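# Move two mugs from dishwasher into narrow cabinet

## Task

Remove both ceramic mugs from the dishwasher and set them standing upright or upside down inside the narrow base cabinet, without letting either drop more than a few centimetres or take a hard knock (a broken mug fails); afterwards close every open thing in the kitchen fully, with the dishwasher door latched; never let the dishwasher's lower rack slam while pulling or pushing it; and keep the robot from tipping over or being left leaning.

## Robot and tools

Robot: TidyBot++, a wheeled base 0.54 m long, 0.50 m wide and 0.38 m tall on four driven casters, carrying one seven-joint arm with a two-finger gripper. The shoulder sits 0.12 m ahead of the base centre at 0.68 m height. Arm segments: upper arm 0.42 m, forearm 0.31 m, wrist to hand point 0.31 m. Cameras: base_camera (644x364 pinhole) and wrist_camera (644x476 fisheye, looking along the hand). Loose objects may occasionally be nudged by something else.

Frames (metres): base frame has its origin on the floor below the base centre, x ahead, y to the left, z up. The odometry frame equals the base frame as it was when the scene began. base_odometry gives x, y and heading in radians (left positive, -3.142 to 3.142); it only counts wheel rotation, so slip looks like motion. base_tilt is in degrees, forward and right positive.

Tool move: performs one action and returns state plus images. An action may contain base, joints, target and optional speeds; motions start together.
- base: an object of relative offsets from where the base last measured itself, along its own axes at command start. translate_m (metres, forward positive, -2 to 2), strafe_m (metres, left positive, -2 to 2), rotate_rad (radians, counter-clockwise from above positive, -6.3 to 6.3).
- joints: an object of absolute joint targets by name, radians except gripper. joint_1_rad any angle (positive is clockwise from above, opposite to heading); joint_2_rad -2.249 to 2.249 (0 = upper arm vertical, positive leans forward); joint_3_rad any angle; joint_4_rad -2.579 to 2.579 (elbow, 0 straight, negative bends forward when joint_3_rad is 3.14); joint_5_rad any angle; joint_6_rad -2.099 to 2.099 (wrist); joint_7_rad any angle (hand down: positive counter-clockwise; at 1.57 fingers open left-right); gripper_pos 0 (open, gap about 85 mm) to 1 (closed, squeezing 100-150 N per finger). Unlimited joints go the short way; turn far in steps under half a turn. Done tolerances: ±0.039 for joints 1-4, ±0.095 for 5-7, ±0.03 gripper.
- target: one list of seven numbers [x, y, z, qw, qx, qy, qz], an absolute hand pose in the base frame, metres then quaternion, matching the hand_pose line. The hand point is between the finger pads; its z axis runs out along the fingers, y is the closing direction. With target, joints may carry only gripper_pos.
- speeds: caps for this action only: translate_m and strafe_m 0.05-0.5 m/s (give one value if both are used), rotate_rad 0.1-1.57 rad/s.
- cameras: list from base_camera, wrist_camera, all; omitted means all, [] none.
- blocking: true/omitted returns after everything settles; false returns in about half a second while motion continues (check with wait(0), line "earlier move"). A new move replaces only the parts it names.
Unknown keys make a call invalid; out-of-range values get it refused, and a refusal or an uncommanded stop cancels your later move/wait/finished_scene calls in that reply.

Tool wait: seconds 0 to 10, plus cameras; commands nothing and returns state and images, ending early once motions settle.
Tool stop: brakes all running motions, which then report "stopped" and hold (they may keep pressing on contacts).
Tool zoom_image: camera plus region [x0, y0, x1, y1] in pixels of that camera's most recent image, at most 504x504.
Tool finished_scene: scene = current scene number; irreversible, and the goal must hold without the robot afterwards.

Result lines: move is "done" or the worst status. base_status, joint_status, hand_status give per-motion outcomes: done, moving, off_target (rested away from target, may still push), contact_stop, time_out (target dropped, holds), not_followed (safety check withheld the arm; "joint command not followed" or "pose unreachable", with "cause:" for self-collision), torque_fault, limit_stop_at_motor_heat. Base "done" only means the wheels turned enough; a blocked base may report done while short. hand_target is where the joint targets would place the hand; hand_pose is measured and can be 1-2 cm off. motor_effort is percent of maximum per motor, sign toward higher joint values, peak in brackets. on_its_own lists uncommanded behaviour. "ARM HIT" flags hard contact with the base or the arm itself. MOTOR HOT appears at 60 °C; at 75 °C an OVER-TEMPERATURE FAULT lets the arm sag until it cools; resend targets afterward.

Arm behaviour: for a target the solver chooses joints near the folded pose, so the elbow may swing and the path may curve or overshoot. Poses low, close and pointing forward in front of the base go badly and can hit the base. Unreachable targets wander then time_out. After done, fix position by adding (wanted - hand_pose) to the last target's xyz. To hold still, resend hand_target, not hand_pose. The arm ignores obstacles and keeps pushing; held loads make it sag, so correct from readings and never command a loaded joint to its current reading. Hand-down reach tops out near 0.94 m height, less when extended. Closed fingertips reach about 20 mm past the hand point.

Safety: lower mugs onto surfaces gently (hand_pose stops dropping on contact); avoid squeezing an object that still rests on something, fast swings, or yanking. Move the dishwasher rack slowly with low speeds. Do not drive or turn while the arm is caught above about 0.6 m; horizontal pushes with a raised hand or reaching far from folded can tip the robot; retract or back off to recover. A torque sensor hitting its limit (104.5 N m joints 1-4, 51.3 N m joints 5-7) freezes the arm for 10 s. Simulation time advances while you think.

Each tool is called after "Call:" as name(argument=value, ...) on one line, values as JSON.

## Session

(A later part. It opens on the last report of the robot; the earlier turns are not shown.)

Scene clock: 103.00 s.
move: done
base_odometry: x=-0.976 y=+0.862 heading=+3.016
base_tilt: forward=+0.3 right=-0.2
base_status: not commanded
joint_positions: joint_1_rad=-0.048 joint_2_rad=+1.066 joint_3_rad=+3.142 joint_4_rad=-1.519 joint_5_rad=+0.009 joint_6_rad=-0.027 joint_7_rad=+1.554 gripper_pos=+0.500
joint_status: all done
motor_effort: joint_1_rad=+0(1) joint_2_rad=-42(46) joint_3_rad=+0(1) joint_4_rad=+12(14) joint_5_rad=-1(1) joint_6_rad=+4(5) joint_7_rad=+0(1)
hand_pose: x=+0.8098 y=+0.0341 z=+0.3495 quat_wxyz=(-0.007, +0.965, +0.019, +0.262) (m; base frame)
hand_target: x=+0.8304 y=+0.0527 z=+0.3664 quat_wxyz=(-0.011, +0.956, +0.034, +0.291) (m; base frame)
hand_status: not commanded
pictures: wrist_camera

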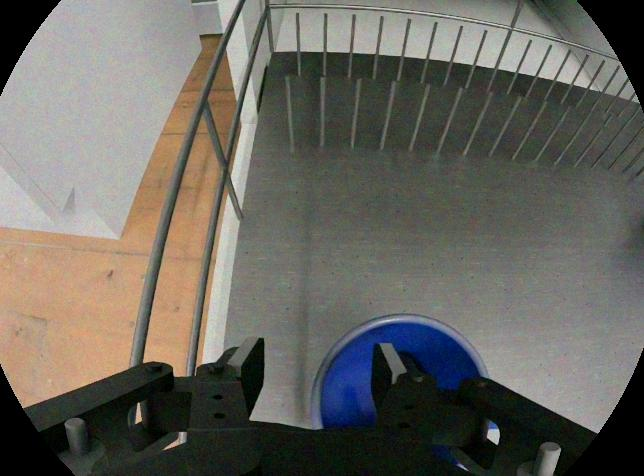

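Call:
move(joints={"joint_2_rad":1.12,"joint_4_rad":-1.465,"joint_6_rad":0.03}, cameras=["wrist_camera"])

Call:
move(joints={"joint_2_rad":1.165,"joint_4_rad":-1.435,"joint_6_rad":0.045}, cameras=["wrist_camera"])

Scene clock: 106.20 s.
move: done
base_odometry: x=-0.976 y=+0.862 heading=+3.015
base_tilt: forward=+0.3 right=-0.2
base_status: not commanded
joint_positions: joint_1_rad=-0.048 joint_2_rad=+1.116 joint_3_rad=+3.143 joint_4_rad=-1.487 joint_5_rad=+0.009 joint_6_rad=-0.010 joint_7_rad=+1.554 gripper_pos=+0.500
joint_status: all done
motor_effort: joint_1_rad=-3(5) joint_2_rad=-43(45) joint_3_rad=-3(4) joint_4_rad=+12(13) joint_5_rad=-1(1) joint_6_rad=+5(5) joint_7_rad=+0(1)
hand_pose: x=+0.8147 y=+0.0341 z=+0.3281 quat_wxyz=(-0.007, +0.965, +0.019, +0.262) (m; base frame)
hand_target: x=+0.8342 y=+0.0529 z=+0.3390 quat_wxyz=(-0.011, +0.957, +0.034, +0.289) (m; base frame)
hand_status: not commanded
pictures: wrist_camera

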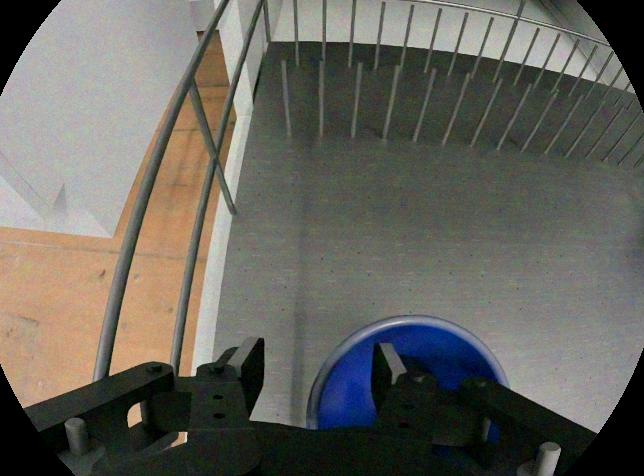

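Scene clock: 106.97 s.
move: done
base_odometry: x=-0.976 y=+0.862 heading=+3.015
base_tilt: forward=+0.3 right=-0.2
base_status: not commanded
joint_positions: joint_1_rad=-0.048 joint_2_rad=+1.142 joint_3_rad=+3.146 joint_4_rad=-1.454 joint_5_rad=+0.009 joint_6_rad=+0.007 joint_7_rad=+1.554 gripper_pos=+0.500
joint_status: all done
motor_effort: joint_1_rad=-5(6) joint_2_rad=-41(43) joint_3_rad=-5(5) joint_4_rad=+11(13) joint_5_rad=-1(1) joint_6_rad=+5(6) joint_7_rad=+0(1)
hand_pose: x=+0.8272 y=+0.0331 z=+0.3226 quat_wxyz=(-0.006, +0.962, +0.019, +0.273) (m; base frame)
hand_target: x=+0.8380 y=+0.0532 z=+0.3193 quat_wxyz=(-0.011, +0.957, +0.034, +0.289) (m; base frame)
hand_status: not commanded
pictures: wrist_camera

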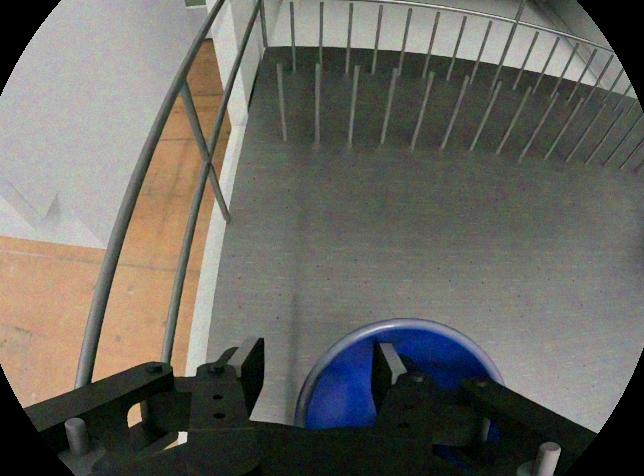

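Call:
move(joints={"joint_2_rad":1.13,"joint_4_rad":-1.47,"joint_6_rad":0.03}, cameras=["base_camera"])

Call:
zoom_image(camera="base_camera", region=[200, 0, 450, 110])

Scene clock: 113.17 s.
move: done
base_odometry: x=-0.976 y=+0.862 heading=+3.015
base_tilt: forward=+0.3 right=-0.2
base_status: not commanded
joint_positions: joint_1_rad=-0.048 joint_2_rad=+1.141 joint_3_rad=+3.146 joint_4_rad=-1.457 joint_5_rad=+0.009 joint_6_rad=+0.008 joint_7_rad=+1.554 gripper_pos=+0.500
joint_status: all done
motor_effort: joint_1_rad=-4(6) joint_2_rad=-41(42) joint_3_rad=-4(5) joint_4_rad=+11(13) joint_5_rad=+0(1) joint_6_rad=+3(5) joint_7_rad=+0(0)
hand_pose: x=+0.8263 y=+0.0331 z=+0.3228 quat_wxyz=(-0.006, +0.962, +0.019, +0.272) (m; base frame)
hand_target: x=+0.8281 y=+0.0525 z=+0.3302 quat_wxyz=(-0.010, +0.959, +0.034, +0.282) (m; base frame)
hand_status: not commanded
pictures: base_camera

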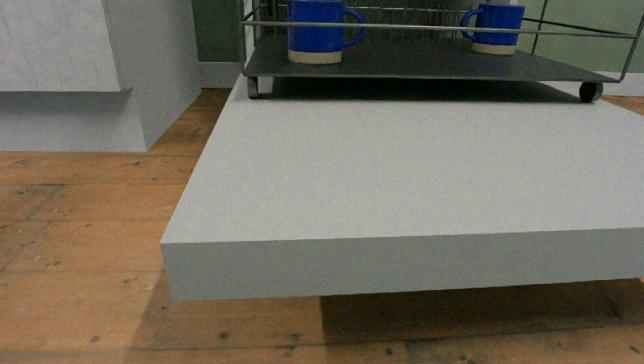

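Scaled by 2.016.

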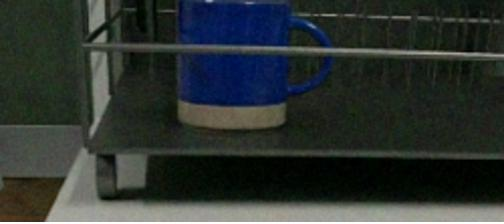

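Call:
move(joints={"joint_2_rad":1.09,"joint_4_rad":-1.49,"joint_6_rad":0.02}, cameras=[])

Call:
move(joints={"joint_2_rad":1.13,"joint_4_rad":-1.475,"joint_6_rad":0.045}, cameras=["wrist_camera"])

Scene clock: 115.23 s.
move: off_target
base_odometry: x=-0.976 y=+0.862 heading=+3.015
base_tilt: forward=+0.3 right=-0.2
base_status: not commanded
joint_positions: joint_1_rad=-0.049 joint_2_rad=+1.131 joint_3_rad=+3.146 joint_4_rad=-1.472 joint_5_rad=+0.009 joint_6_rad=+0.008 joint_7_rad=+1.554 gripper_pos=+0.500
joint_status: joint_2_rad off_target (ended at +1.131, target +1.090); the others done
motor_effort: joint_1_rad=-2(5) joint_2_rad=-43(44) joint_3_rad=-2(4) joint_4_rad=+11(12) joint_5_rad=-1(1) joint_6_rad=+5(5) joint_7_rad=+0(1)
hand_pose: x=+0.8219 y=+0.0334 z=+0.3251 quat_wxyz=(-0.006, +0.963, +0.020, +0.270) (m; base frame)
hand_target: x=+0.8285 y=+0.0525 z=+0.3502 quat_wxyz=(-0.010, +0.957, +0.034, +0.287) (m; base frame)
hand_status: not commanded
pictures: none
No camera images: "cameras" was empty.

Scene clock: 115.93 s.
move: done
base_odometry: x=-0.976 y=+0.862 heading=+3.015
base_tilt: forward=+0.3 right=-0.2
base_status: not commanded
joint_positions: joint_1_rad=-0.049 joint_2_rad=+1.133 joint_3_rad=+3.146 joint_4_rad=-1.472 joint_5_rad=+0.009 joint_6_rad=+0.015 joint_7_rad=+1.554 gripper_pos=+0.500
joint_status: all done
motor_effort: joint_1_rad=-3(5) joint_2_rad=-43(44) joint_3_rad=-3(5) joint_4_rad=+12(12) joint_5_rad=-1(1) joint_6_rad=+6(6) joint_7_rad=+0(1)
hand_pose: x=+0.8230 y=+0.0333 z=+0.3246 quat_wxyz=(-0.006, +0.962, +0.019, +0.272) (m; base frame)
hand_target: x=+0.8293 y=+0.0526 z=+0.3310 quat_wxyz=(-0.010, +0.957, +0.034, +0.287) (m; base frame)
hand_status: not commanded
pictures: wrist_camera

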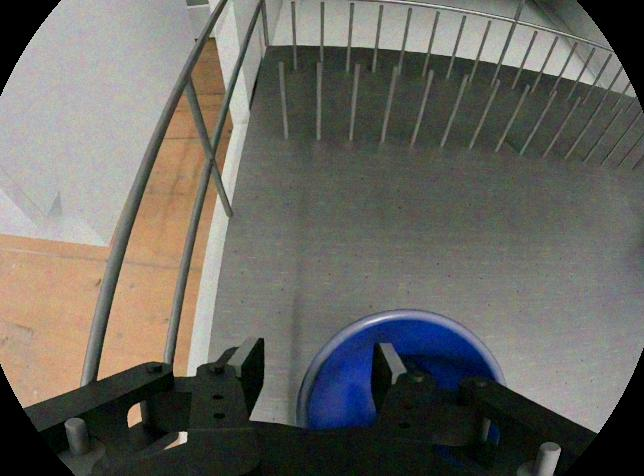

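Call:
move(joints={"gripper_pos":0.85}, cameras=["wrist_camera"])

Call:
move(joints={"gripper_pos":0.97}, cameras=["wrist_camera"])

Scene clock: 117.30 s.
move: done
base_odometry: x=-0.976 y=+0.862 heading=+3.015
base_tilt: forward=+0.3 right=-0.2
base_status: not commanded
joint_positions: joint_1_rad=-0.052 joint_2_rad=+1.133 joint_3_rad=+3.146 joint_4_rad=-1.472 joint_5_rad=+0.009 joint_6_rad=+0.015 joint_7_rad=+1.554 gripper_pos=+0.850
joint_status: all done
motor_effort: joint_1_rad=-1(3) joint_2_rad=-44(44) joint_3_rad=-1(2) joint_4_rad=+11(13) joint_5_rad=-1(1) joint_6_rad=+5(5) joint_7_rad=-1(1)
hand_pose: x=+0.8228 y=+0.0355 z=+0.3246 quat_wxyz=(-0.006, +0.962, +0.021, +0.272) (m; base frame)
hand_target: x=+0.8293 y=+0.0526 z=+0.3310 quat_wxyz=(-0.010, +0.957, +0.034, +0.287) (m; base frame)
hand_status: not commanded
pictures: wrist_camera

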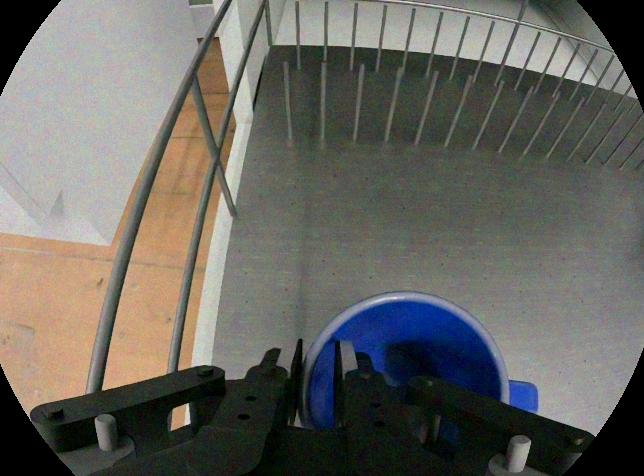

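Scene clock: 117.83 s.
move: off_target
base_odometry: x=-0.976 y=+0.862 heading=+3.015
base_tilt: forward=+0.3 right=-0.2
base_status: not commanded
joint_positions: joint_1_rad=-0.053 joint_2_rad=+1.133 joint_3_rad=+3.146 joint_4_rad=-1.472 joint_5_rad=+0.009 joint_6_rad=+0.015 joint_7_rad=+1.554 gripper_pos=+0.939
joint_status: gripper_pos off_target (ended at +0.939, target +0.970)
motor_effort: joint_1_rad=-1(1) joint_2_rad=-41(45) joint_3_rad=-1(2) joint_4_rad=+11(14) joint_5_rad=-1(1) joint_6_rad=+5(7) joint_7_rad=-1(1)
hand_pose: x=+0.8229 y=+0.0358 z=+0.3246 quat_wxyz=(-0.006, +0.962, +0.021, +0.272) (m; base frame)
hand_target: x=+0.8293 y=+0.0526 z=+0.3310 quat_wxyz=(-0.010, +0.957, +0.034, +0.287) (m; base frame)
hand_status: not commanded
pictures: wrist_camera

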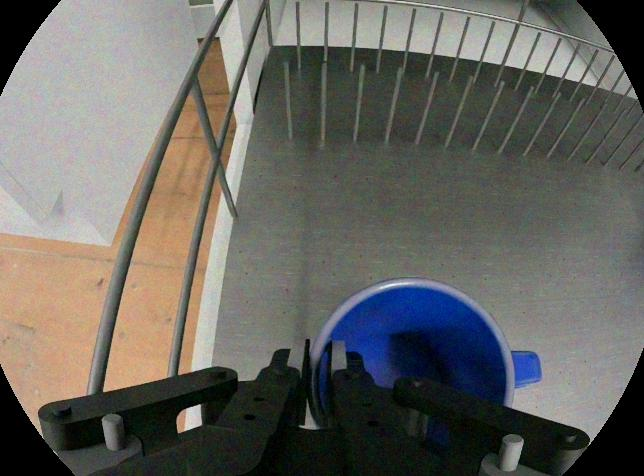

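Call:
move(joints={"joint_2_rad":1.06,"joint_4_rad":-1.50,"joint_6_rad":0.0}, cameras=["wrist_camera"])

Call:
move(joints={"joint_2_rad":1.0,"joint_4_rad":-1.51,"joint_6_rad":-0.05,"gripper_pos":1})

Scene clock: 119.67 s.
move: off_target
base_odometry: x=-0.976 y=+0.862 heading=+3.015
base_tilt: forward=+0.3 right=-0.2
base_status: not commanded
joint_positions: joint_1_rad=-0.053 joint_2_rad=+1.125 joint_3_rad=+3.146 joint_4_rad=-1.488 joint_5_rad=+0.009 joint_6_rad=+0.013 joint_7_rad=+1.554 gripper_pos=+0.940
joint_status: joint_2_rad off_target (ended at +1.125, target +1.060); the others done
motor_effort: joint_1_rad=+0(1) joint_2_rad=-46(47) joint_3_rad=+0(2) joint_4_rad=+13(13) joint_5_rad=+0(1) joint_6_rad=+6(6) joint_7_rad=+0(1)
hand_pose: x=+0.8166 y=+0.0355 z=+0.3249 quat_wxyz=(-0.006, +0.963, +0.021, +0.267) (m; base frame)
hand_target: x=+0.8278 y=+0.0525 z=+0.3647 quat_wxyz=(-0.010, +0.957, +0.034, +0.287) (m; base frame)
hand_status: not commanded
pictures: wrist_camera

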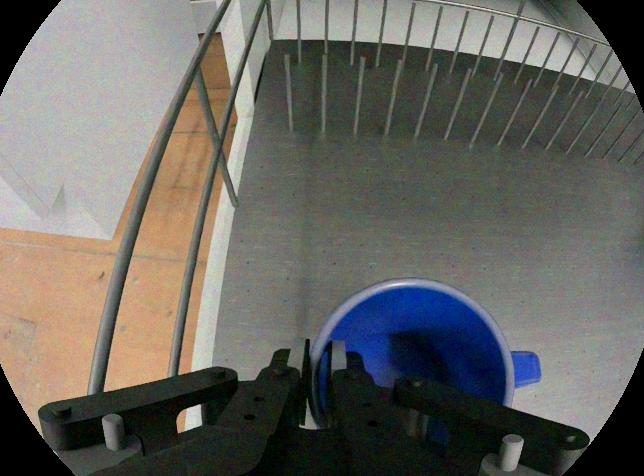

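Scene clock: 120.60 s.
move: off_target
base_odometry: x=-0.976 y=+0.862 heading=+3.015
base_tilt: forward=+0.3 right=-0.2
base_status: not commanded
joint_positions: joint_1_rad=-0.053 joint_2_rad=+1.062 joint_3_rad=+3.146 joint_4_rad=-1.503 joint_5_rad=+0.009 joint_6_rad=-0.028 joint_7_rad=+1.554 gripper_pos=+0.940
joint_status: joint_2_rad off_target (ended at +1.062, target +1.000); gripper_pos off_target (ended at +0.940, target +1.000); the others done
motor_effort: joint_1_rad=+0(0) joint_2_rad=-47(50) joint_3_rad=+0(1) joint_4_rad=+14(15) joint_5_rad=-1(1) joint_6_rad=+6(7) joint_7_rad=+0(0)
hand_pose: x=+0.8190 y=+0.0355 z=+0.3573 quat_wxyz=(-0.006, +0.962, +0.021, +0.271) (m; base frame)
hand_target: x=+0.8277 y=+0.0525 z=+0.3953 quat_wxyz=(-0.010, +0.957, +0.034, +0.287) (m; base frame)
hand_status: not commanded
pictures: base_camera, wrist_camera

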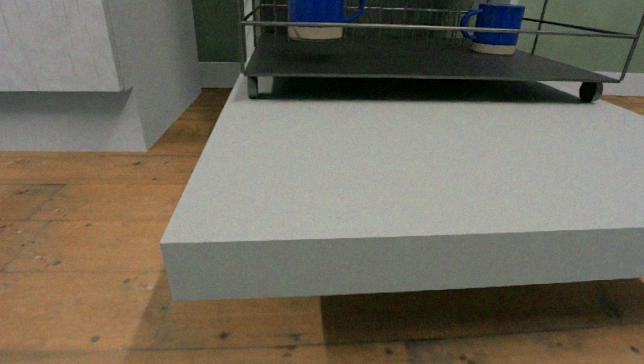

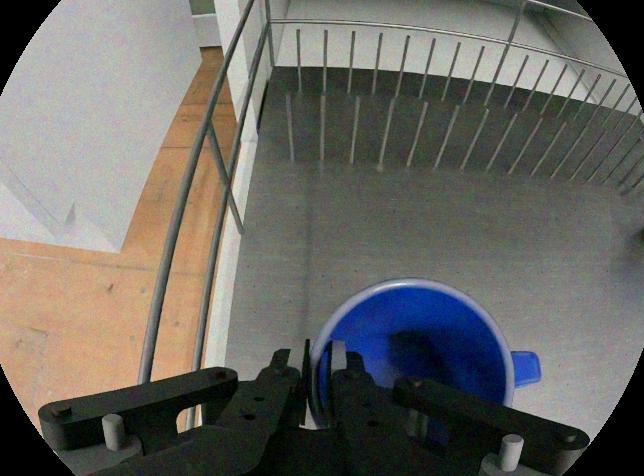

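Call:
move(joints={"joint_2_rad":0.86,"joint_4_rad":-1.50,"joint_6_rad":-0.20}, cameras=[])

Call:
move(joints={"joint_2_rad":0.52,"joint_4_rad":-1.55,"joint_6_rad":-0.50}, cameras=["base_camera"])

Call:
move(joints={"joint_1_rad":0.0,"joint_2_rad":0.177,"joint_4_rad":-1.638,"joint_6_rad":-0.77})

Scene clock: 123.40 s.
move: off_target
base_odometry: x=-0.976 y=+0.862 heading=+3.015
base_tilt: forward=+0.3 right=-0.2
base_status: not commanded
joint_positions: joint_1_rad=-0.053 joint_2_rad=+0.909 joint_3_rad=+3.146 joint_4_rad=-1.503 joint_5_rad=+0.009 joint_6_rad=-0.170 joint_7_rad=+1.554 gripper_pos=+0.940
joint_status: joint_2_rad off_target (ended at +0.909, target +0.860); the others done
motor_effort: joint_1_rad=+0(1) joint_2_rad=-46(50) joint_3_rad=+0(1) joint_4_rad=+17(17) joint_5_rad=+0(1) joint_6_rad=+7(7) joint_7_rad=+0(0)
hand_pose: x=+0.8245 y=+0.0354 z=+0.4418 quat_wxyz=(-0.006, +0.961, +0.020, +0.276) (m; base frame)
hand_target: x=+0.8284 y=+0.0525 z=+0.4731 quat_wxyz=(-0.010, +0.957, +0.034, +0.287) (m; base frame)
hand_status: not commanded
pictures: none
No camera images: "cameras" was empty.

Scene clock: 125.17 s.
move: off_target
base_odometry: x=-0.976 y=+0.862 heading=+3.015
base_tilt: forward=+0.3 right=-0.2
base_status: not commanded
joint_positions: joint_1_rad=-0.053 joint_2_rad=+0.565 joint_3_rad=+3.146 joint_4_rad=-1.544 joint_5_rad=+0.009 joint_6_rad=-0.469 joint_7_rad=+1.554 gripper_pos=+0.940
joint_status: joint_2_rad off_target (ended at +0.565, target +0.520); the others done
motor_effort: joint_1_rad=+0(0) joint_2_rad=-39(49) joint_3_rad=+0(1) joint_4_rad=+20(21) joint_5_rad=+0(1) joint_6_rad=+6(7) joint_7_rad=+0(0)
hand_pose: x=+0.7796 y=+0.0324 z=+0.6130 quat_wxyz=(-0.005, +0.960, +0.019, +0.278) (m; base frame)
hand_target: x=+0.7707 y=+0.0484 z=+0.6346 quat_wxyz=(-0.010, +0.959, +0.034, +0.282) (m; base frame)
hand_status: not commanded
pictures: base_camera

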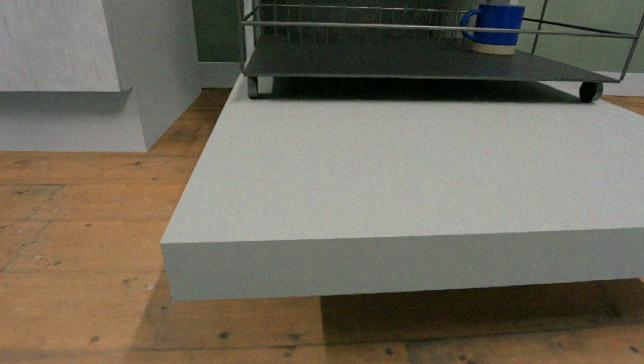

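Scene clock: 126.83 s.
move: off_target
base_odometry: x=-0.976 y=+0.862 heading=+3.015
base_tilt: forward=+0.3 right=-0.2
base_status: not commanded
joint_positions: joint_1_rad=-0.022 joint_2_rad=+0.218 joint_3_rad=+3.146 joint_4_rad=-1.632 joint_5_rad=+0.009 joint_6_rad=-0.738 joint_7_rad=+1.554 gripper_pos=+0.940
joint_status: joint_2_rad off_target (ended at +0.218, target +0.177); the others done
motor_effort: joint_1_rad=+0(1) joint_2_rad=-29(42) joint_3_rad=+0(1) joint_4_rad=+22(23) joint_5_rad=+0(1) joint_6_rad=+6(7) joint_7_rad=+0(0)
hand_pose: x=+0.6759 y=+0.0096 z=+0.7411 quat_wxyz=(-0.001, +0.962, +0.003, +0.273) (m; base frame)
hand_target: x=+0.6626 y=+0.0013 z=+0.7557 quat_wxyz=(+0.000, +0.962, +0.000, +0.275) (m; base frame)
hand_status: not commanded
pictures: base_camera, wrist_camera

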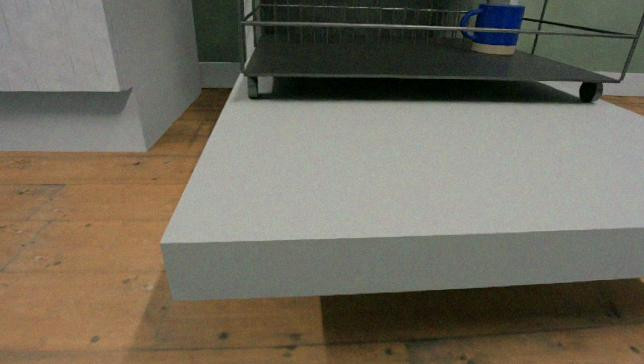

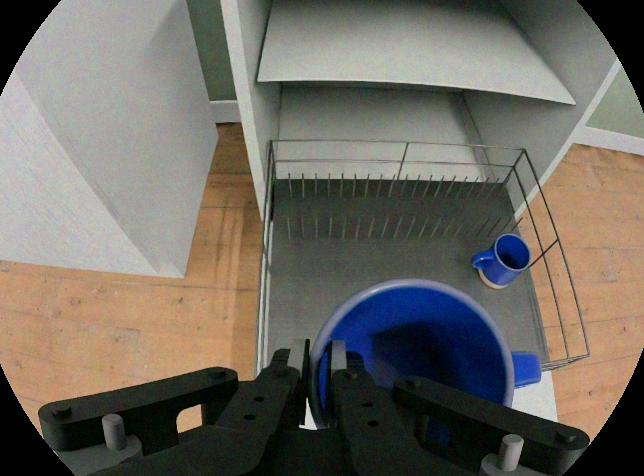

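Call:
move(base={"rotate_rad":-1.571}, speeds={"rotate_rad":0.7}, cameras=[])

Call:
move(base={"translate_m":0.45,"strafe_m":-0.10}, speeds={"translate_m":0.3})

Scene clock: 132.13 s.
move: done
base_odometry: x=-0.976 y=+0.862 heading=+1.444
base_tilt: forward=+0.3 right=-0.2
base_status: done
joint_positions: joint_1_rad=-0.005 joint_2_rad=+0.218 joint_3_rad=+3.142 joint_4_rad=-1.632 joint_5_rad=+0.009 joint_6_rad=-0.740 joint_7_rad=+1.554 gripper_pos=+0.940
joint_status: not commanded
motor_effort: joint_1_rad=+0(4) joint_2_rad=-29(29) joint_3_rad=+0(3) joint_4_rad=+21(23) joint_5_rad=+0(1) joint_6_rad=+6(7) joint_7_rad=+0(0)
hand_pose: x=+0.6753 y=+0.0016 z=+0.7407 quat_wxyz=(+0.001, +0.962, -0.004, +0.272) (m; base frame)
hand_target: x=+0.6626 y=+0.0013 z=+0.7557 quat_wxyz=(+0.000, +0.962, +0.000, +0.275) (m; base frame)
hand_status: not commanded
pictures: none
No camera images: "cameras" was empty.

Scene clock: 134.60 s.
move: done
base_odometry: x=-0.820 y=+1.295 heading=+1.444
base_tilt: forward=+0.3 right=-0.2
base_status: done
joint_positions: joint_1_rad=-0.005 joint_2_rad=+0.218 joint_3_rad=+3.142 joint_4_rad=-1.635 joint_5_rad=+0.009 joint_6_rad=-0.745 joint_7_rad=+1.554 gripper_pos=+0.940
joint_status: not commanded
motor_effort: joint_1_rad=+0(1) joint_2_rad=-29(31) joint_3_rad=+0(1) joint_4_rad=+22(24) joint_5_rad=+0(1) joint_6_rad=+6(7) joint_7_rad=+0(0)
hand_pose: x=+0.6731 y=+0.0016 z=+0.7391 quat_wxyz=(+0.001, +0.963, -0.004, +0.269) (m; base frame)
hand_target: x=+0.6626 y=+0.0013 z=+0.7557 quat_wxyz=(+0.000, +0.962, +0.000, +0.275) (m; base frame)
hand_status: not commanded
pictures: base_camera, wrist_camera

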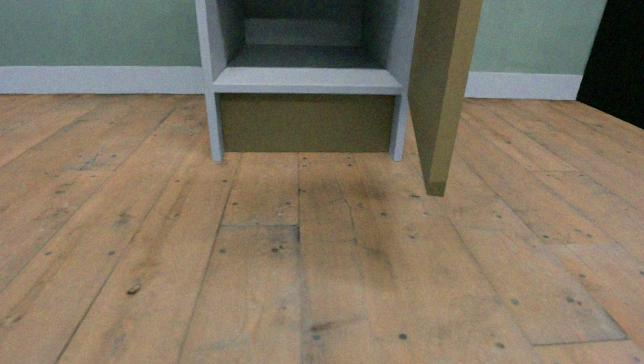

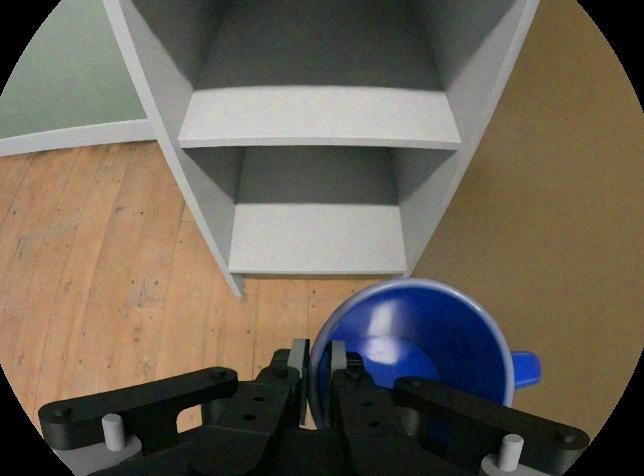

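Call:
move(base={"translate_m":0.2,"strafe_m":-0.045}, speeds={"translate_m":0.2}, cameras=[])

Call:
move(joints={"joint_2_rad":0.305,"joint_4_rad":-1.765,"joint_6_rad":-0.49}, cameras=["wrist_camera"])

Call:
move(joints={"joint_2_rad":0.50,"joint_4_rad":-1.465,"joint_6_rad":-0.60}, cameras=["wrist_camera"])

Scene clock: 140.00 s.
move: done
base_odometry: x=-0.750 y=+1.488 heading=+1.443
base_tilt: forward=+0.3 right=-0.2
base_status: done
joint_positions: joint_1_rad=-0.005 joint_2_rad=+0.217 joint_3_rad=+3.142 joint_4_rad=-1.636 joint_5_rad=+0.009 joint_6_rad=-0.747 joint_7_rad=+1.554 gripper_pos=+0.940
joint_status: not commanded
motor_effort: joint_1_rad=+0(1) joint_2_rad=-28(31) joint_3_rad=+0(1) joint_4_rad=+22(23) joint_5_rad=+0(0) joint_6_rad=+6(7) joint_7_rad=+0(1)
hand_pose: x=+0.6720 y=+0.0016 z=+0.7387 quat_wxyz=(+0.001, +0.963, -0.004, +0.268) (m; base frame)
hand_target: x=+0.6626 y=+0.0013 z=+0.7557 quat_wxyz=(+0.000, +0.962, +0.000, +0.275) (m; base frame)
hand_status: not commanded
pictures: none
No camera images: "cameras" was empty.

Scene clock: 141.33 s.
move: done
base_odometry: x=-0.750 y=+1.488 heading=+1.443
base_tilt: forward=+0.3 right=-0.2
base_status: not commanded
joint_positions: joint_1_rad=-0.005 joint_2_rad=+0.328 joint_3_rad=+3.142 joint_4_rad=-1.765 joint_5_rad=+0.009 joint_6_rad=-0.535 joint_7_rad=+1.554 gripper_pos=+0.940
joint_status: all done
motor_effort: joint_1_rad=+0(1) joint_2_rad=-31(35) joint_3_rad=+0(0) joint_4_rad=+20(23) joint_5_rad=+0(0) joint_6_rad=+5(7) joint_7_rad=+0(0)
hand_pose: x=+0.6798 y=+0.0021 z=+0.6519 quat_wxyz=(+0.001, +0.967, -0.003, +0.254) (m; base frame)
hand_target: x=+0.6924 y=+0.0013 z=+0.6726 quat_wxyz=(+0.000, +0.958, +0.000, +0.287) (m; base frame)
hand_status: not commanded
pictures: wrist_camera

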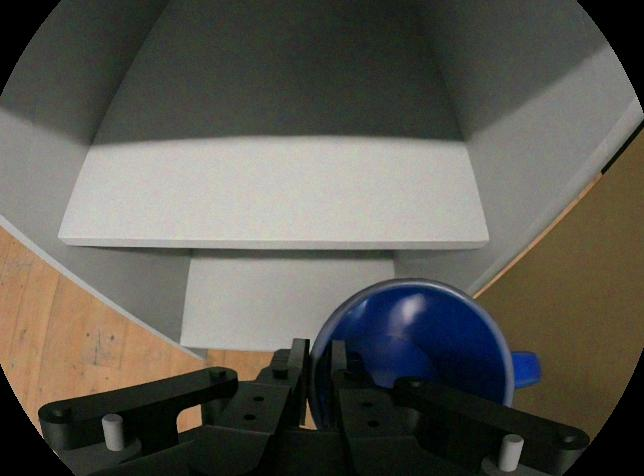

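Scene clock: 142.73 s.
move: done
base_odometry: x=-0.750 y=+1.488 heading=+1.443
base_tilt: forward=+0.3 right=-0.2
base_status: not commanded
joint_positions: joint_1_rad=-0.005 joint_2_rad=+0.514 joint_3_rad=+3.142 joint_4_rad=-1.501 joint_5_rad=+0.009 joint_6_rad=-0.570 joint_7_rad=+1.554 gripper_pos=+0.940
joint_status: all done
motor_effort: joint_1_rad=+0(0) joint_2_rad=-38(40) joint_3_rad=+0(1) joint_4_rad=+20(22) joint_5_rad=+0(1) joint_6_rad=+6(7) joint_7_rad=+0(0)
hand_pose: x=+0.7741 y=+0.0025 z=+0.6487 quat_wxyz=(+0.001, +0.962, -0.003, +0.275) (m; base frame)
hand_target: x=+0.7807 y=+0.0013 z=+0.6694 quat_wxyz=(+0.000, +0.959, +0.000, +0.284) (m; base frame)
hand_status: not commanded
pictures: wrist_camera

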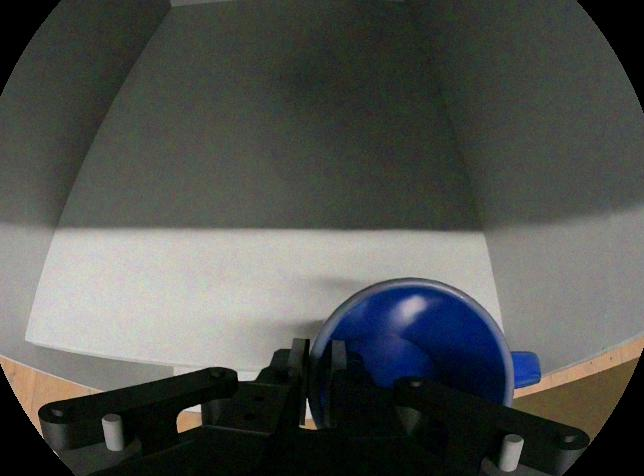

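Call:
move(joints={"joint_2_rad":0.63,"joint_4_rad":-1.275,"joint_6_rad":-0.66}, cameras=["wrist_camera"])

Call:
move(joints={"joint_2_rad":0.665,"joint_4_rad":-1.285,"joint_6_rad":-0.62}, cameras=["wrist_camera"])

Scene clock: 145.40 s.
move: done
base_odometry: x=-0.750 y=+1.488 heading=+1.443
base_tilt: forward=+0.3 right=-0.2
base_status: not commanded
joint_positions: joint_1_rad=-0.005 joint_2_rad=+0.649 joint_3_rad=+3.142 joint_4_rad=-1.311 joint_5_rad=+0.009 joint_6_rad=-0.629 joint_7_rad=+1.554 gripper_pos=+0.940
joint_status: all done
motor_effort: joint_1_rad=+0(0) joint_2_rad=-43(45) joint_3_rad=+0(1) joint_4_rad=+22(23) joint_5_rad=+0(0) joint_6_rad=+6(8) joint_7_rad=+0(1)
hand_pose: x=+0.8277 y=+0.0026 z=+0.6330 quat_wxyz=(+0.001, +0.962, -0.003, +0.273) (m; base frame)
hand_target: x=+0.8336 y=+0.0013 z=+0.6577 quat_wxyz=(+0.000, +0.959, +0.000, +0.284) (m; base frame)
hand_status: not commanded
pictures: wrist_camera

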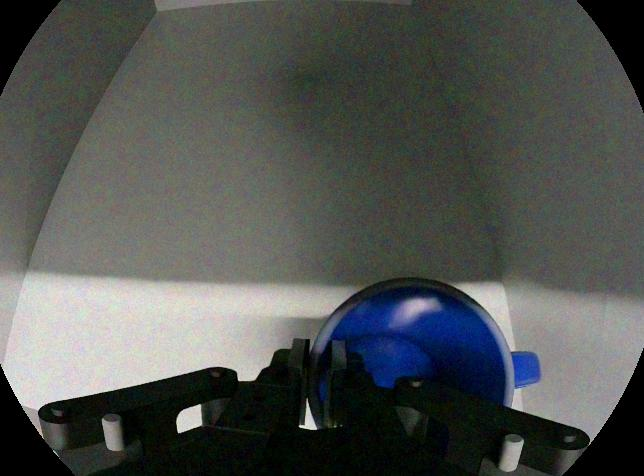

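Scene clock: 146.17 s.
move: done
base_odometry: x=-0.750 y=+1.488 heading=+1.443
base_tilt: forward=+0.3 right=-0.2
base_status: not commanded
joint_positions: joint_1_rad=-0.005 joint_2_rad=+0.670 joint_3_rad=+3.142 joint_4_rad=-1.306 joint_5_rad=+0.009 joint_6_rad=-0.627 joint_7_rad=+1.554 gripper_pos=+0.943
joint_status: all done
motor_effort: joint_1_rad=+0(1) joint_2_rad=-40(43) joint_3_rad=+0(1) joint_4_rad=+19(22) joint_5_rad=+0(1) joint_6_rad=+5(6) joint_7_rad=+0(0)
hand_pose: x=+0.8290 y=+0.0026 z=+0.6207 quat_wxyz=(+0.001, +0.964, -0.003, +0.266) (m; base frame)
hand_target: x=+0.8391 y=+0.0013 z=+0.6347 quat_wxyz=(+0.000, +0.959, +0.000, +0.282) (m; base frame)
hand_status: not commanded
pictures: wrist_camera

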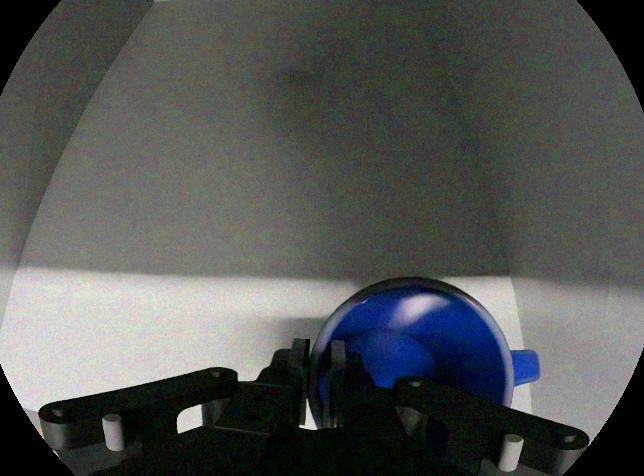

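Call:
move(joints={"joint_2_rad":0.69,"joint_4_rad":-1.29,"joint_6_rad":-0.60}, cameras=["wrist_camera"])

Call:
move(joints={"joint_2_rad":0.71,"joint_4_rad":-1.29,"joint_6_rad":-0.58}, cameras=["wrist_camera"])

Scene clock: 147.77 s.
move: done
base_odometry: x=-0.750 y=+1.488 heading=+1.443
base_tilt: forward=+0.3 right=-0.2
base_status: not commanded
joint_positions: joint_1_rad=-0.005 joint_2_rad=+0.671 joint_3_rad=+3.142 joint_4_rad=-1.306 joint_5_rad=+0.009 joint_6_rad=-0.624 joint_7_rad=+1.554 gripper_pos=+0.943
joint_status: all done
motor_effort: joint_1_rad=+0(1) joint_2_rad=-38(40) joint_3_rad=+0(1) joint_4_rad=+18(19) joint_5_rad=-1(1) joint_6_rad=+6(6) joint_7_rad=+0(1)
hand_pose: x=+0.8297 y=+0.0026 z=+0.6206 quat_wxyz=(+0.001, +0.964, -0.003, +0.267) (m; base frame)
hand_target: x=+0.8410 y=+0.0013 z=+0.6178 quat_wxyz=(+0.000, +0.961, +0.000, +0.277) (m; base frame)
hand_status: not commanded
pictures: wrist_camera

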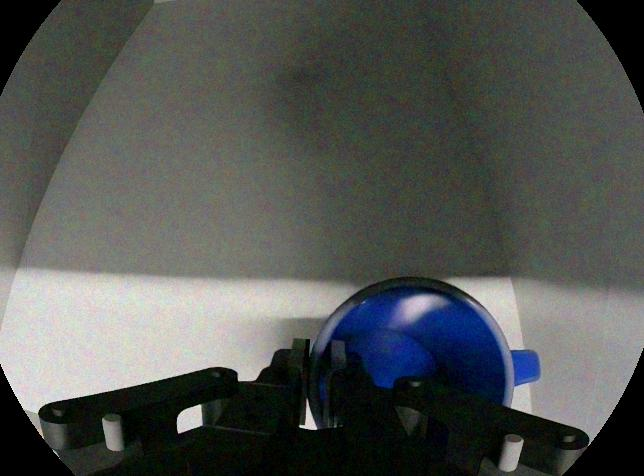

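Scene clock: 148.33 s.
move: done
base_odometry: x=-0.750 y=+1.488 heading=+1.443
base_tilt: forward=+0.3 right=-0.2
base_status: not commanded
joint_positions: joint_1_rad=-0.005 joint_2_rad=+0.674 joint_3_rad=+3.142 joint_4_rad=-1.304 joint_5_rad=+0.009 joint_6_rad=-0.615 joint_7_rad=+1.554 gripper_pos=+0.943
joint_status: all done
motor_effort: joint_1_rad=+0(1) joint_2_rad=-36(38) joint_3_rad=+0(1) joint_4_rad=+17(21) joint_5_rad=-1(1) joint_6_rad=+6(6) joint_7_rad=-1(1)
hand_pose: x=+0.8326 y=+0.0026 z=+0.6206 quat_wxyz=(+0.001, +0.963, -0.003, +0.271) (m; base frame)
hand_target: x=+0.8449 y=+0.0013 z=+0.6066 quat_wxyz=(+0.000, +0.961, +0.000, +0.277) (m; base frame)
hand_status: not commanded
pictures: wrist_camera

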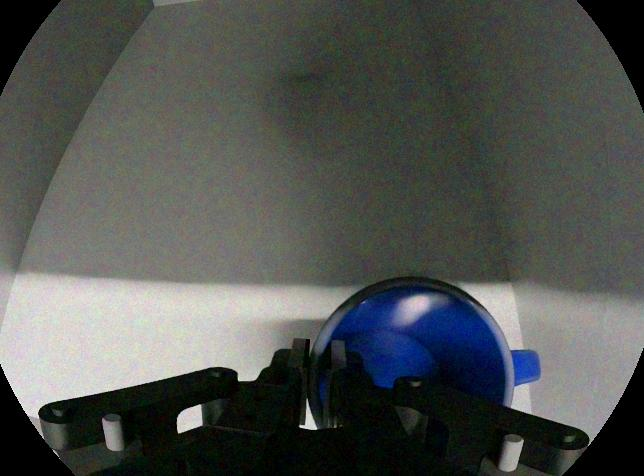

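Call:
move(joints={"gripper_pos":0.88}, cameras=["wrist_camera"])

Call:
move(joints={"gripper_pos":0.6}, cameras=["wrist_camera"])

Scene clock: 150.13 s.
move: done
base_odometry: x=-0.750 y=+1.488 heading=+1.443
base_tilt: forward=+0.3 right=-0.2
base_status: not commanded
joint_positions: joint_1_rad=-0.005 joint_2_rad=+0.694 joint_3_rad=+3.142 joint_4_rad=-1.304 joint_5_rad=+0.009 joint_6_rad=-0.606 joint_7_rad=+1.554 gripper_pos=+0.880
joint_status: all done
motor_effort: joint_1_rad=-1(1) joint_2_rad=-39(40) joint_3_rad=-1(1) joint_4_rad=+17(18) joint_5_rad=-1(1) joint_6_rad=+4(6) joint_7_rad=+0(1)
hand_pose: x=+0.8336 y=+0.0026 z=+0.6078 quat_wxyz=(+0.001, +0.964, -0.003, +0.266) (m; base frame)
hand_target: x=+0.8449 y=+0.0013 z=+0.6066 quat_wxyz=(+0.000, +0.961, +0.000, +0.277) (m; base frame)
hand_status: not commanded
pictures: wrist_camera

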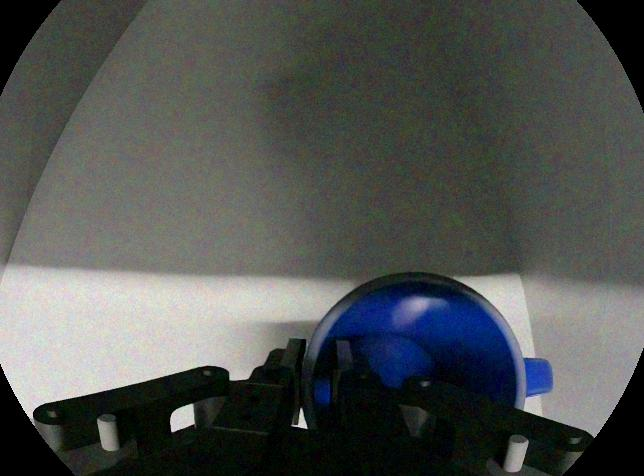

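Scene clock: 150.80 s.
move: done
base_odometry: x=-0.750 y=+1.488 heading=+1.443
base_tilt: forward=+0.3 right=-0.2
base_status: not commanded
joint_positions: joint_1_rad=-0.005 joint_2_rad=+0.703 joint_3_rad=+3.142 joint_4_rad=-1.304 joint_5_rad=+0.009 joint_6_rad=-0.606 joint_7_rad=+1.554 gripper_pos=+0.600
joint_status: all done
motor_effort: joint_1_rad=+0(2) joint_2_rad=-41(41) joint_3_rad=+0(2) joint_4_rad=+19(19) joint_5_rad=-1(1) joint_6_rad=+5(5) joint_7_rad=+0(1)
hand_pose: x=+0.8329 y=+0.0026 z=+0.6014 quat_wxyz=(+0.001, +0.965, -0.003, +0.261) (m; base frame)
hand_target: x=+0.8449 y=+0.0013 z=+0.6066 quat_wxyz=(+0.000, +0.961, +0.000, +0.277) (m; base frame)
hand_status: not commanded
pictures: wrist_camera

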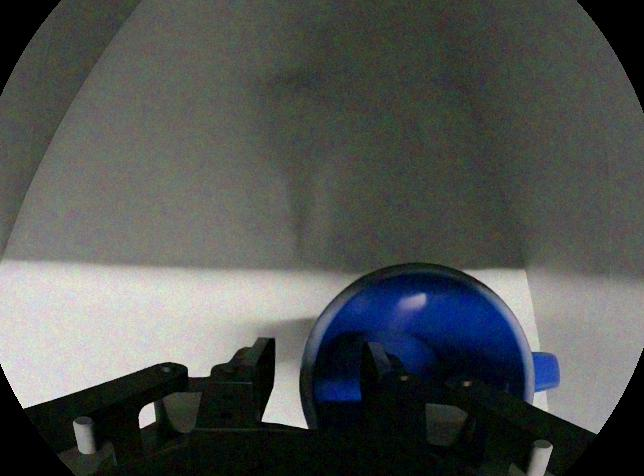

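Call:
move(joints={"joint_2_rad":0.615,"joint_4_rad":-1.335,"joint_6_rad":-0.60}, cameras=["wrist_camera"])

Call:
move(joints={"joint_2_rad":0.54,"joint_4_rad":-1.385,"joint_6_rad":-0.63}, cameras=["wrist_camera"])

Call:
move(joints={"joint_2_rad":0.35,"joint_4_rad":-1.60,"joint_6_rad":-0.60,"gripper_pos":1}, cameras=[])

Call:
move(joints={"joint_1_rad":0.065,"joint_2_rad":0.40,"joint_4_rad":-2.226,"joint_6_rad":0.70}, cameras=[])

Call:
move(joints={"joint_2_rad":0.565,"joint_4_rad":-2.226,"joint_6_rad":0.70}, cameras=["wrist_camera"])

Scene clock: 154.00 s.
move: done
base_odometry: x=-0.750 y=+1.488 heading=+1.443
base_tilt: forward=+0.3 right=-0.2
base_status: not commanded
joint_positions: joint_1_rad=-0.005 joint_2_rad=+0.652 joint_3_rad=+3.142 joint_4_rad=-1.320 joint_5_rad=+0.009 joint_6_rad=-0.606 joint_7_rad=+1.554 gripper_pos=+0.600
joint_status: all done
motor_effort: joint_1_rad=+0(1) joint_2_rad=-39(43) joint_3_rad=-1(1) joint_4_rad=+19(20) joint_5_rad=-1(1) joint_6_rad=+5(5) joint_7_rad=+0(1)
hand_pose: x=+0.8298 y=+0.0026 z=+0.6304 quat_wxyz=(+0.001, +0.961, -0.003, +0.278) (m; base frame)
hand_target: x=+0.8274 y=+0.0013 z=+0.6507 quat_wxyz=(+0.000, +0.957, +0.000, +0.291) (m; base frame)
hand_status: not commanded
pictures: wrist_camera

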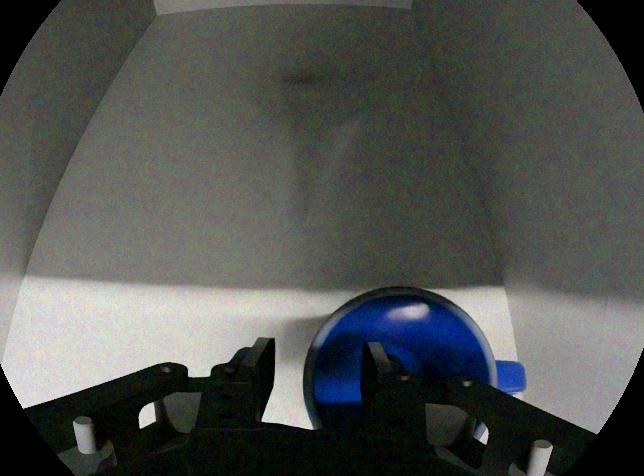

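Scene clock: 154.93 s.
move: done
base_odometry: x=-0.750 y=+1.488 heading=+1.443
base_tilt: forward=+0.3 right=-0.2
base_status: not commanded
joint_positions: joint_1_rad=-0.005 joint_2_rad=+0.578 joint_3_rad=+3.142 joint_4_rad=-1.369 joint_5_rad=+0.009 joint_6_rad=-0.608 joint_7_rad=+1.554 gripper_pos=+0.600
joint_status: all done
motor_effort: joint_1_rad=+0(0) joint_2_rad=-38(42) joint_3_rad=+0(1) joint_4_rad=+19(20) joint_5_rad=-1(1) joint_6_rad=+5(6) joint_7_rad=-1(1)
hand_pose: x=+0.8136 y=+0.0025 z=+0.6598 quat_wxyz=(+0.001, +0.957, -0.003, +0.289) (m; base frame)
hand_target: x=+0.8025 y=+0.0013 z=+0.6744 quat_wxyz=(+0.000, +0.957, +0.000, +0.289) (m; base frame)
hand_status: not commanded
pictures: wrist_camera

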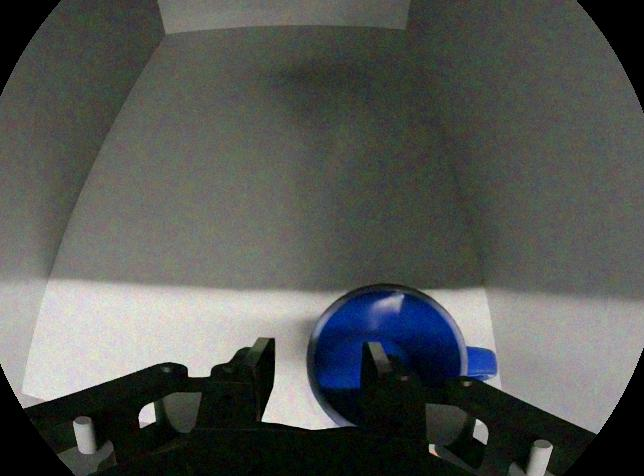

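Scene clock: 156.17 s.
move: done
base_odometry: x=-0.750 y=+1.488 heading=+1.443
base_tilt: forward=+0.3 right=-0.2
base_status: not commanded
joint_positions: joint_1_rad=-0.005 joint_2_rad=+0.384 joint_3_rad=+3.142 joint_4_rad=-1.579 joint_5_rad=+0.009 joint_6_rad=-0.608 joint_7_rad=+1.554 gripper_pos=+0.999
joint_status: all done
motor_effort: joint_1_rad=+0(0) joint_2_rad=-31(39) joint_3_rad=+0(1) joint_4_rad=+18(20) joint_5_rad=-1(1) joint_6_rad=+5(6) joint_7_rad=+0(1)
hand_pose: x=+0.7354 y=+0.0022 z=+0.6902 quat_wxyz=(+0.001, +0.959, -0.003, +0.282) (m; base frame)
hand_target: x=+0.7289 y=+0.0013 z=+0.7023 quat_wxyz=(+0.000, +0.957, +0.000, +0.292) (m; base frame)
hand_status: not commanded
pictures: none
No camera images: "cameras" was empty.

Scene clock: 158.53 s.
move: done
base_odometry: x=-0.750 y=+1.488 heading=+1.443
base_tilt: forward=+0.3 right=-0.2
base_status: not commanded
joint_positions: joint_1_rad=+0.040 joint_2_rad=+0.384 joint_3_rad=+3.142 joint_4_rad=-2.205 joint_5_rad=+0.009 joint_6_rad=+0.659 joint_7_rad=+1.554 gripper_pos=+0.999
joint_status: all done
motor_effort: joint_1_rad=+0(1) joint_2_rad=-27(31) joint_3_rad=+0(1) joint_4_rad=+14(20) joint_5_rad=-1(1) joint_6_rad=+8(9) joint_7_rad=+0(1)
hand_pose: x=+0.7325 y=-0.0219 z=+0.6946 quat_wxyz=(+0.007, +0.822, -0.019, +0.569) (m; base frame)
hand_target: x=+0.7285 y=-0.0383 z=+0.6876 quat_wxyz=(+0.018, +0.820, -0.027, +0.571) (m; base frame)
hand_status: not commanded
pictures: none
No camera images: "cameras" was empty.

Scene clock: 159.63 s.
move: done
base_odometry: x=-0.750 y=+1.488 heading=+1.443
base_tilt: forward=+0.3 right=-0.2
base_status: not commanded
joint_positions: joint_1_rad=+0.040 joint_2_rad=+0.565 joint_3_rad=+3.142 joint_4_rad=-2.209 joint_5_rad=+0.009 joint_6_rad=+0.666 joint_7_rad=+1.554 gripper_pos=+0.999
joint_status: all done
motor_effort: joint_1_rad=+0(0) joint_2_rad=-30(32) joint_3_rad=+0(1) joint_4_rad=+10(15) joint_5_rad=-1(1) joint_6_rad=+8(9) joint_7_rad=+0(1)
hand_pose: x=+0.7242 y=-0.0215 z=+0.5846 quat_wxyz=(+0.005, +0.869, -0.020, +0.494) (m; base frame)
hand_target: x=+0.7212 y=-0.0379 z=+0.5872 quat_wxyz=(+0.016, +0.865, -0.028, +0.501) (m; base frame)
hand_status: not commanded
pictures: wrist_camera

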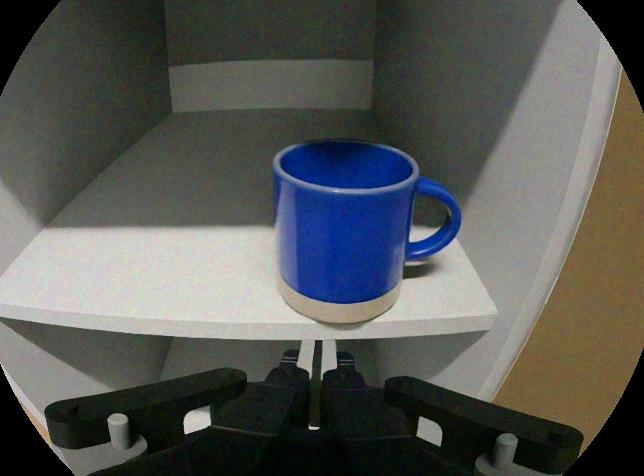

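Call:
move(base={"strafe_m":-0.036}, joints={"joint_1_rad":-0.01}, cameras=["wrist_camera"])

Call:
move(joints={"joint_2_rad":0.65,"joint_4_rad":-2.01,"joint_6_rad":0.585}, cameras=["wrist_camera"])

Call:
move(joints={"joint_2_rad":0.685,"joint_4_rad":-1.92,"joint_6_rad":0.53}, cameras=["wrist_camera"])

Scene clock: 162.30 s.
move: done
base_odometry: x=-0.714 y=+1.484 heading=+1.443
base_tilt: forward=+0.3 right=-0.2
base_status: done
joint_positions: joint_1_rad=+0.011 joint_2_rad=+0.565 joint_3_rad=+3.142 joint_4_rad=-2.209 joint_5_rad=+0.009 joint_6_rad=+0.666 joint_7_rad=+1.554 gripper_pos=+0.999
joint_status: all done
motor_effort: joint_1_rad=+0(2) joint_2_rad=-29(30) joint_3_rad=+0(1) joint_4_rad=+10(12) joint_5_rad=-1(1) joint_6_rad=+8(8) joint_7_rad=+0(1)
hand_pose: x=+0.7245 y=-0.0044 z=+0.5846 quat_wxyz=(-0.002, +0.869, -0.008, +0.494) (m; base frame)
hand_target: x=+0.7223 y=+0.0074 z=+0.5872 quat_wxyz=(-0.003, +0.865, +0.004, +0.501) (m; base frame)
hand_status: not commanded
pictures: wrist_camera

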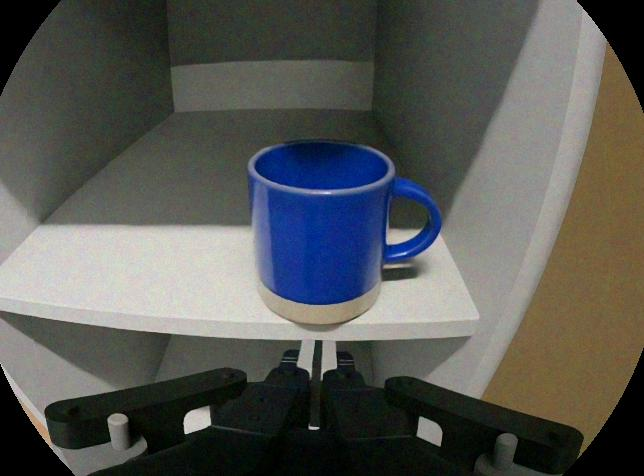

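Scene clock: 163.50 s.
move: done
base_odometry: x=-0.714 y=+1.484 heading=+1.443
base_tilt: forward=+0.3 right=-0.2
base_status: not commanded
joint_positions: joint_1_rad=+0.011 joint_2_rad=+0.637 joint_3_rad=+3.142 joint_4_rad=-2.034 joint_5_rad=+0.009 joint_6_rad=+0.623 joint_7_rad=+1.554 gripper_pos=+0.999
joint_status: all done
motor_effort: joint_1_rad=+0(0) joint_2_rad=-33(34) joint_3_rad=+0(1) joint_4_rad=+13(13) joint_5_rad=-1(1) joint_6_rad=+8(9) joint_7_rad=+0(1)
hand_pose: x=+0.7885 y=-0.0052 z=+0.5972 quat_wxyz=(-0.001, +0.854, -0.008, +0.520) (m; base frame)
hand_target: x=+0.7918 y=+0.0081 z=+0.5878 quat_wxyz=(-0.003, +0.861, +0.004, +0.508) (m; base frame)
hand_status: not commanded
pictures: wrist_camera

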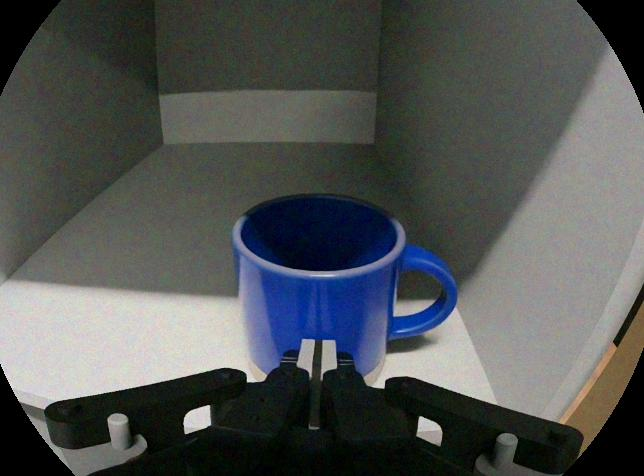

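Scene clock: 164.37 s.
move: done
base_odometry: x=-0.714 y=+1.484 heading=+1.443
base_tilt: forward=+0.3 right=-0.2
base_status: not commanded
joint_positions: joint_1_rad=+0.011 joint_2_rad=+0.674 joint_3_rad=+3.142 joint_4_rad=-1.942 joint_5_rad=+0.009 joint_6_rad=+0.570 joint_7_rad=+1.554 gripper_pos=+0.999
joint_status: all done
motor_effort: joint_1_rad=+0(1) joint_2_rad=-35(36) joint_3_rad=+0(1) joint_4_rad=+13(15) joint_5_rad=-1(1) joint_6_rad=+8(9) joint_7_rad=+0(1)
hand_pose: x=+0.8164 y=-0.0057 z=+0.5967 quat_wxyz=(-0.001, +0.853, -0.008, +0.521) (m; base frame)
hand_target: x=+0.8184 y=+0.0083 z=+0.5871 quat_wxyz=(-0.003, +0.861, +0.004, +0.508) (m; base frame)
hand_status: not commanded
pictures: wrist_camera

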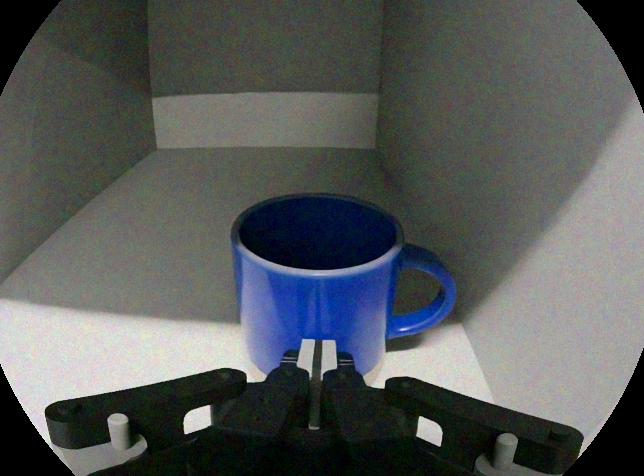

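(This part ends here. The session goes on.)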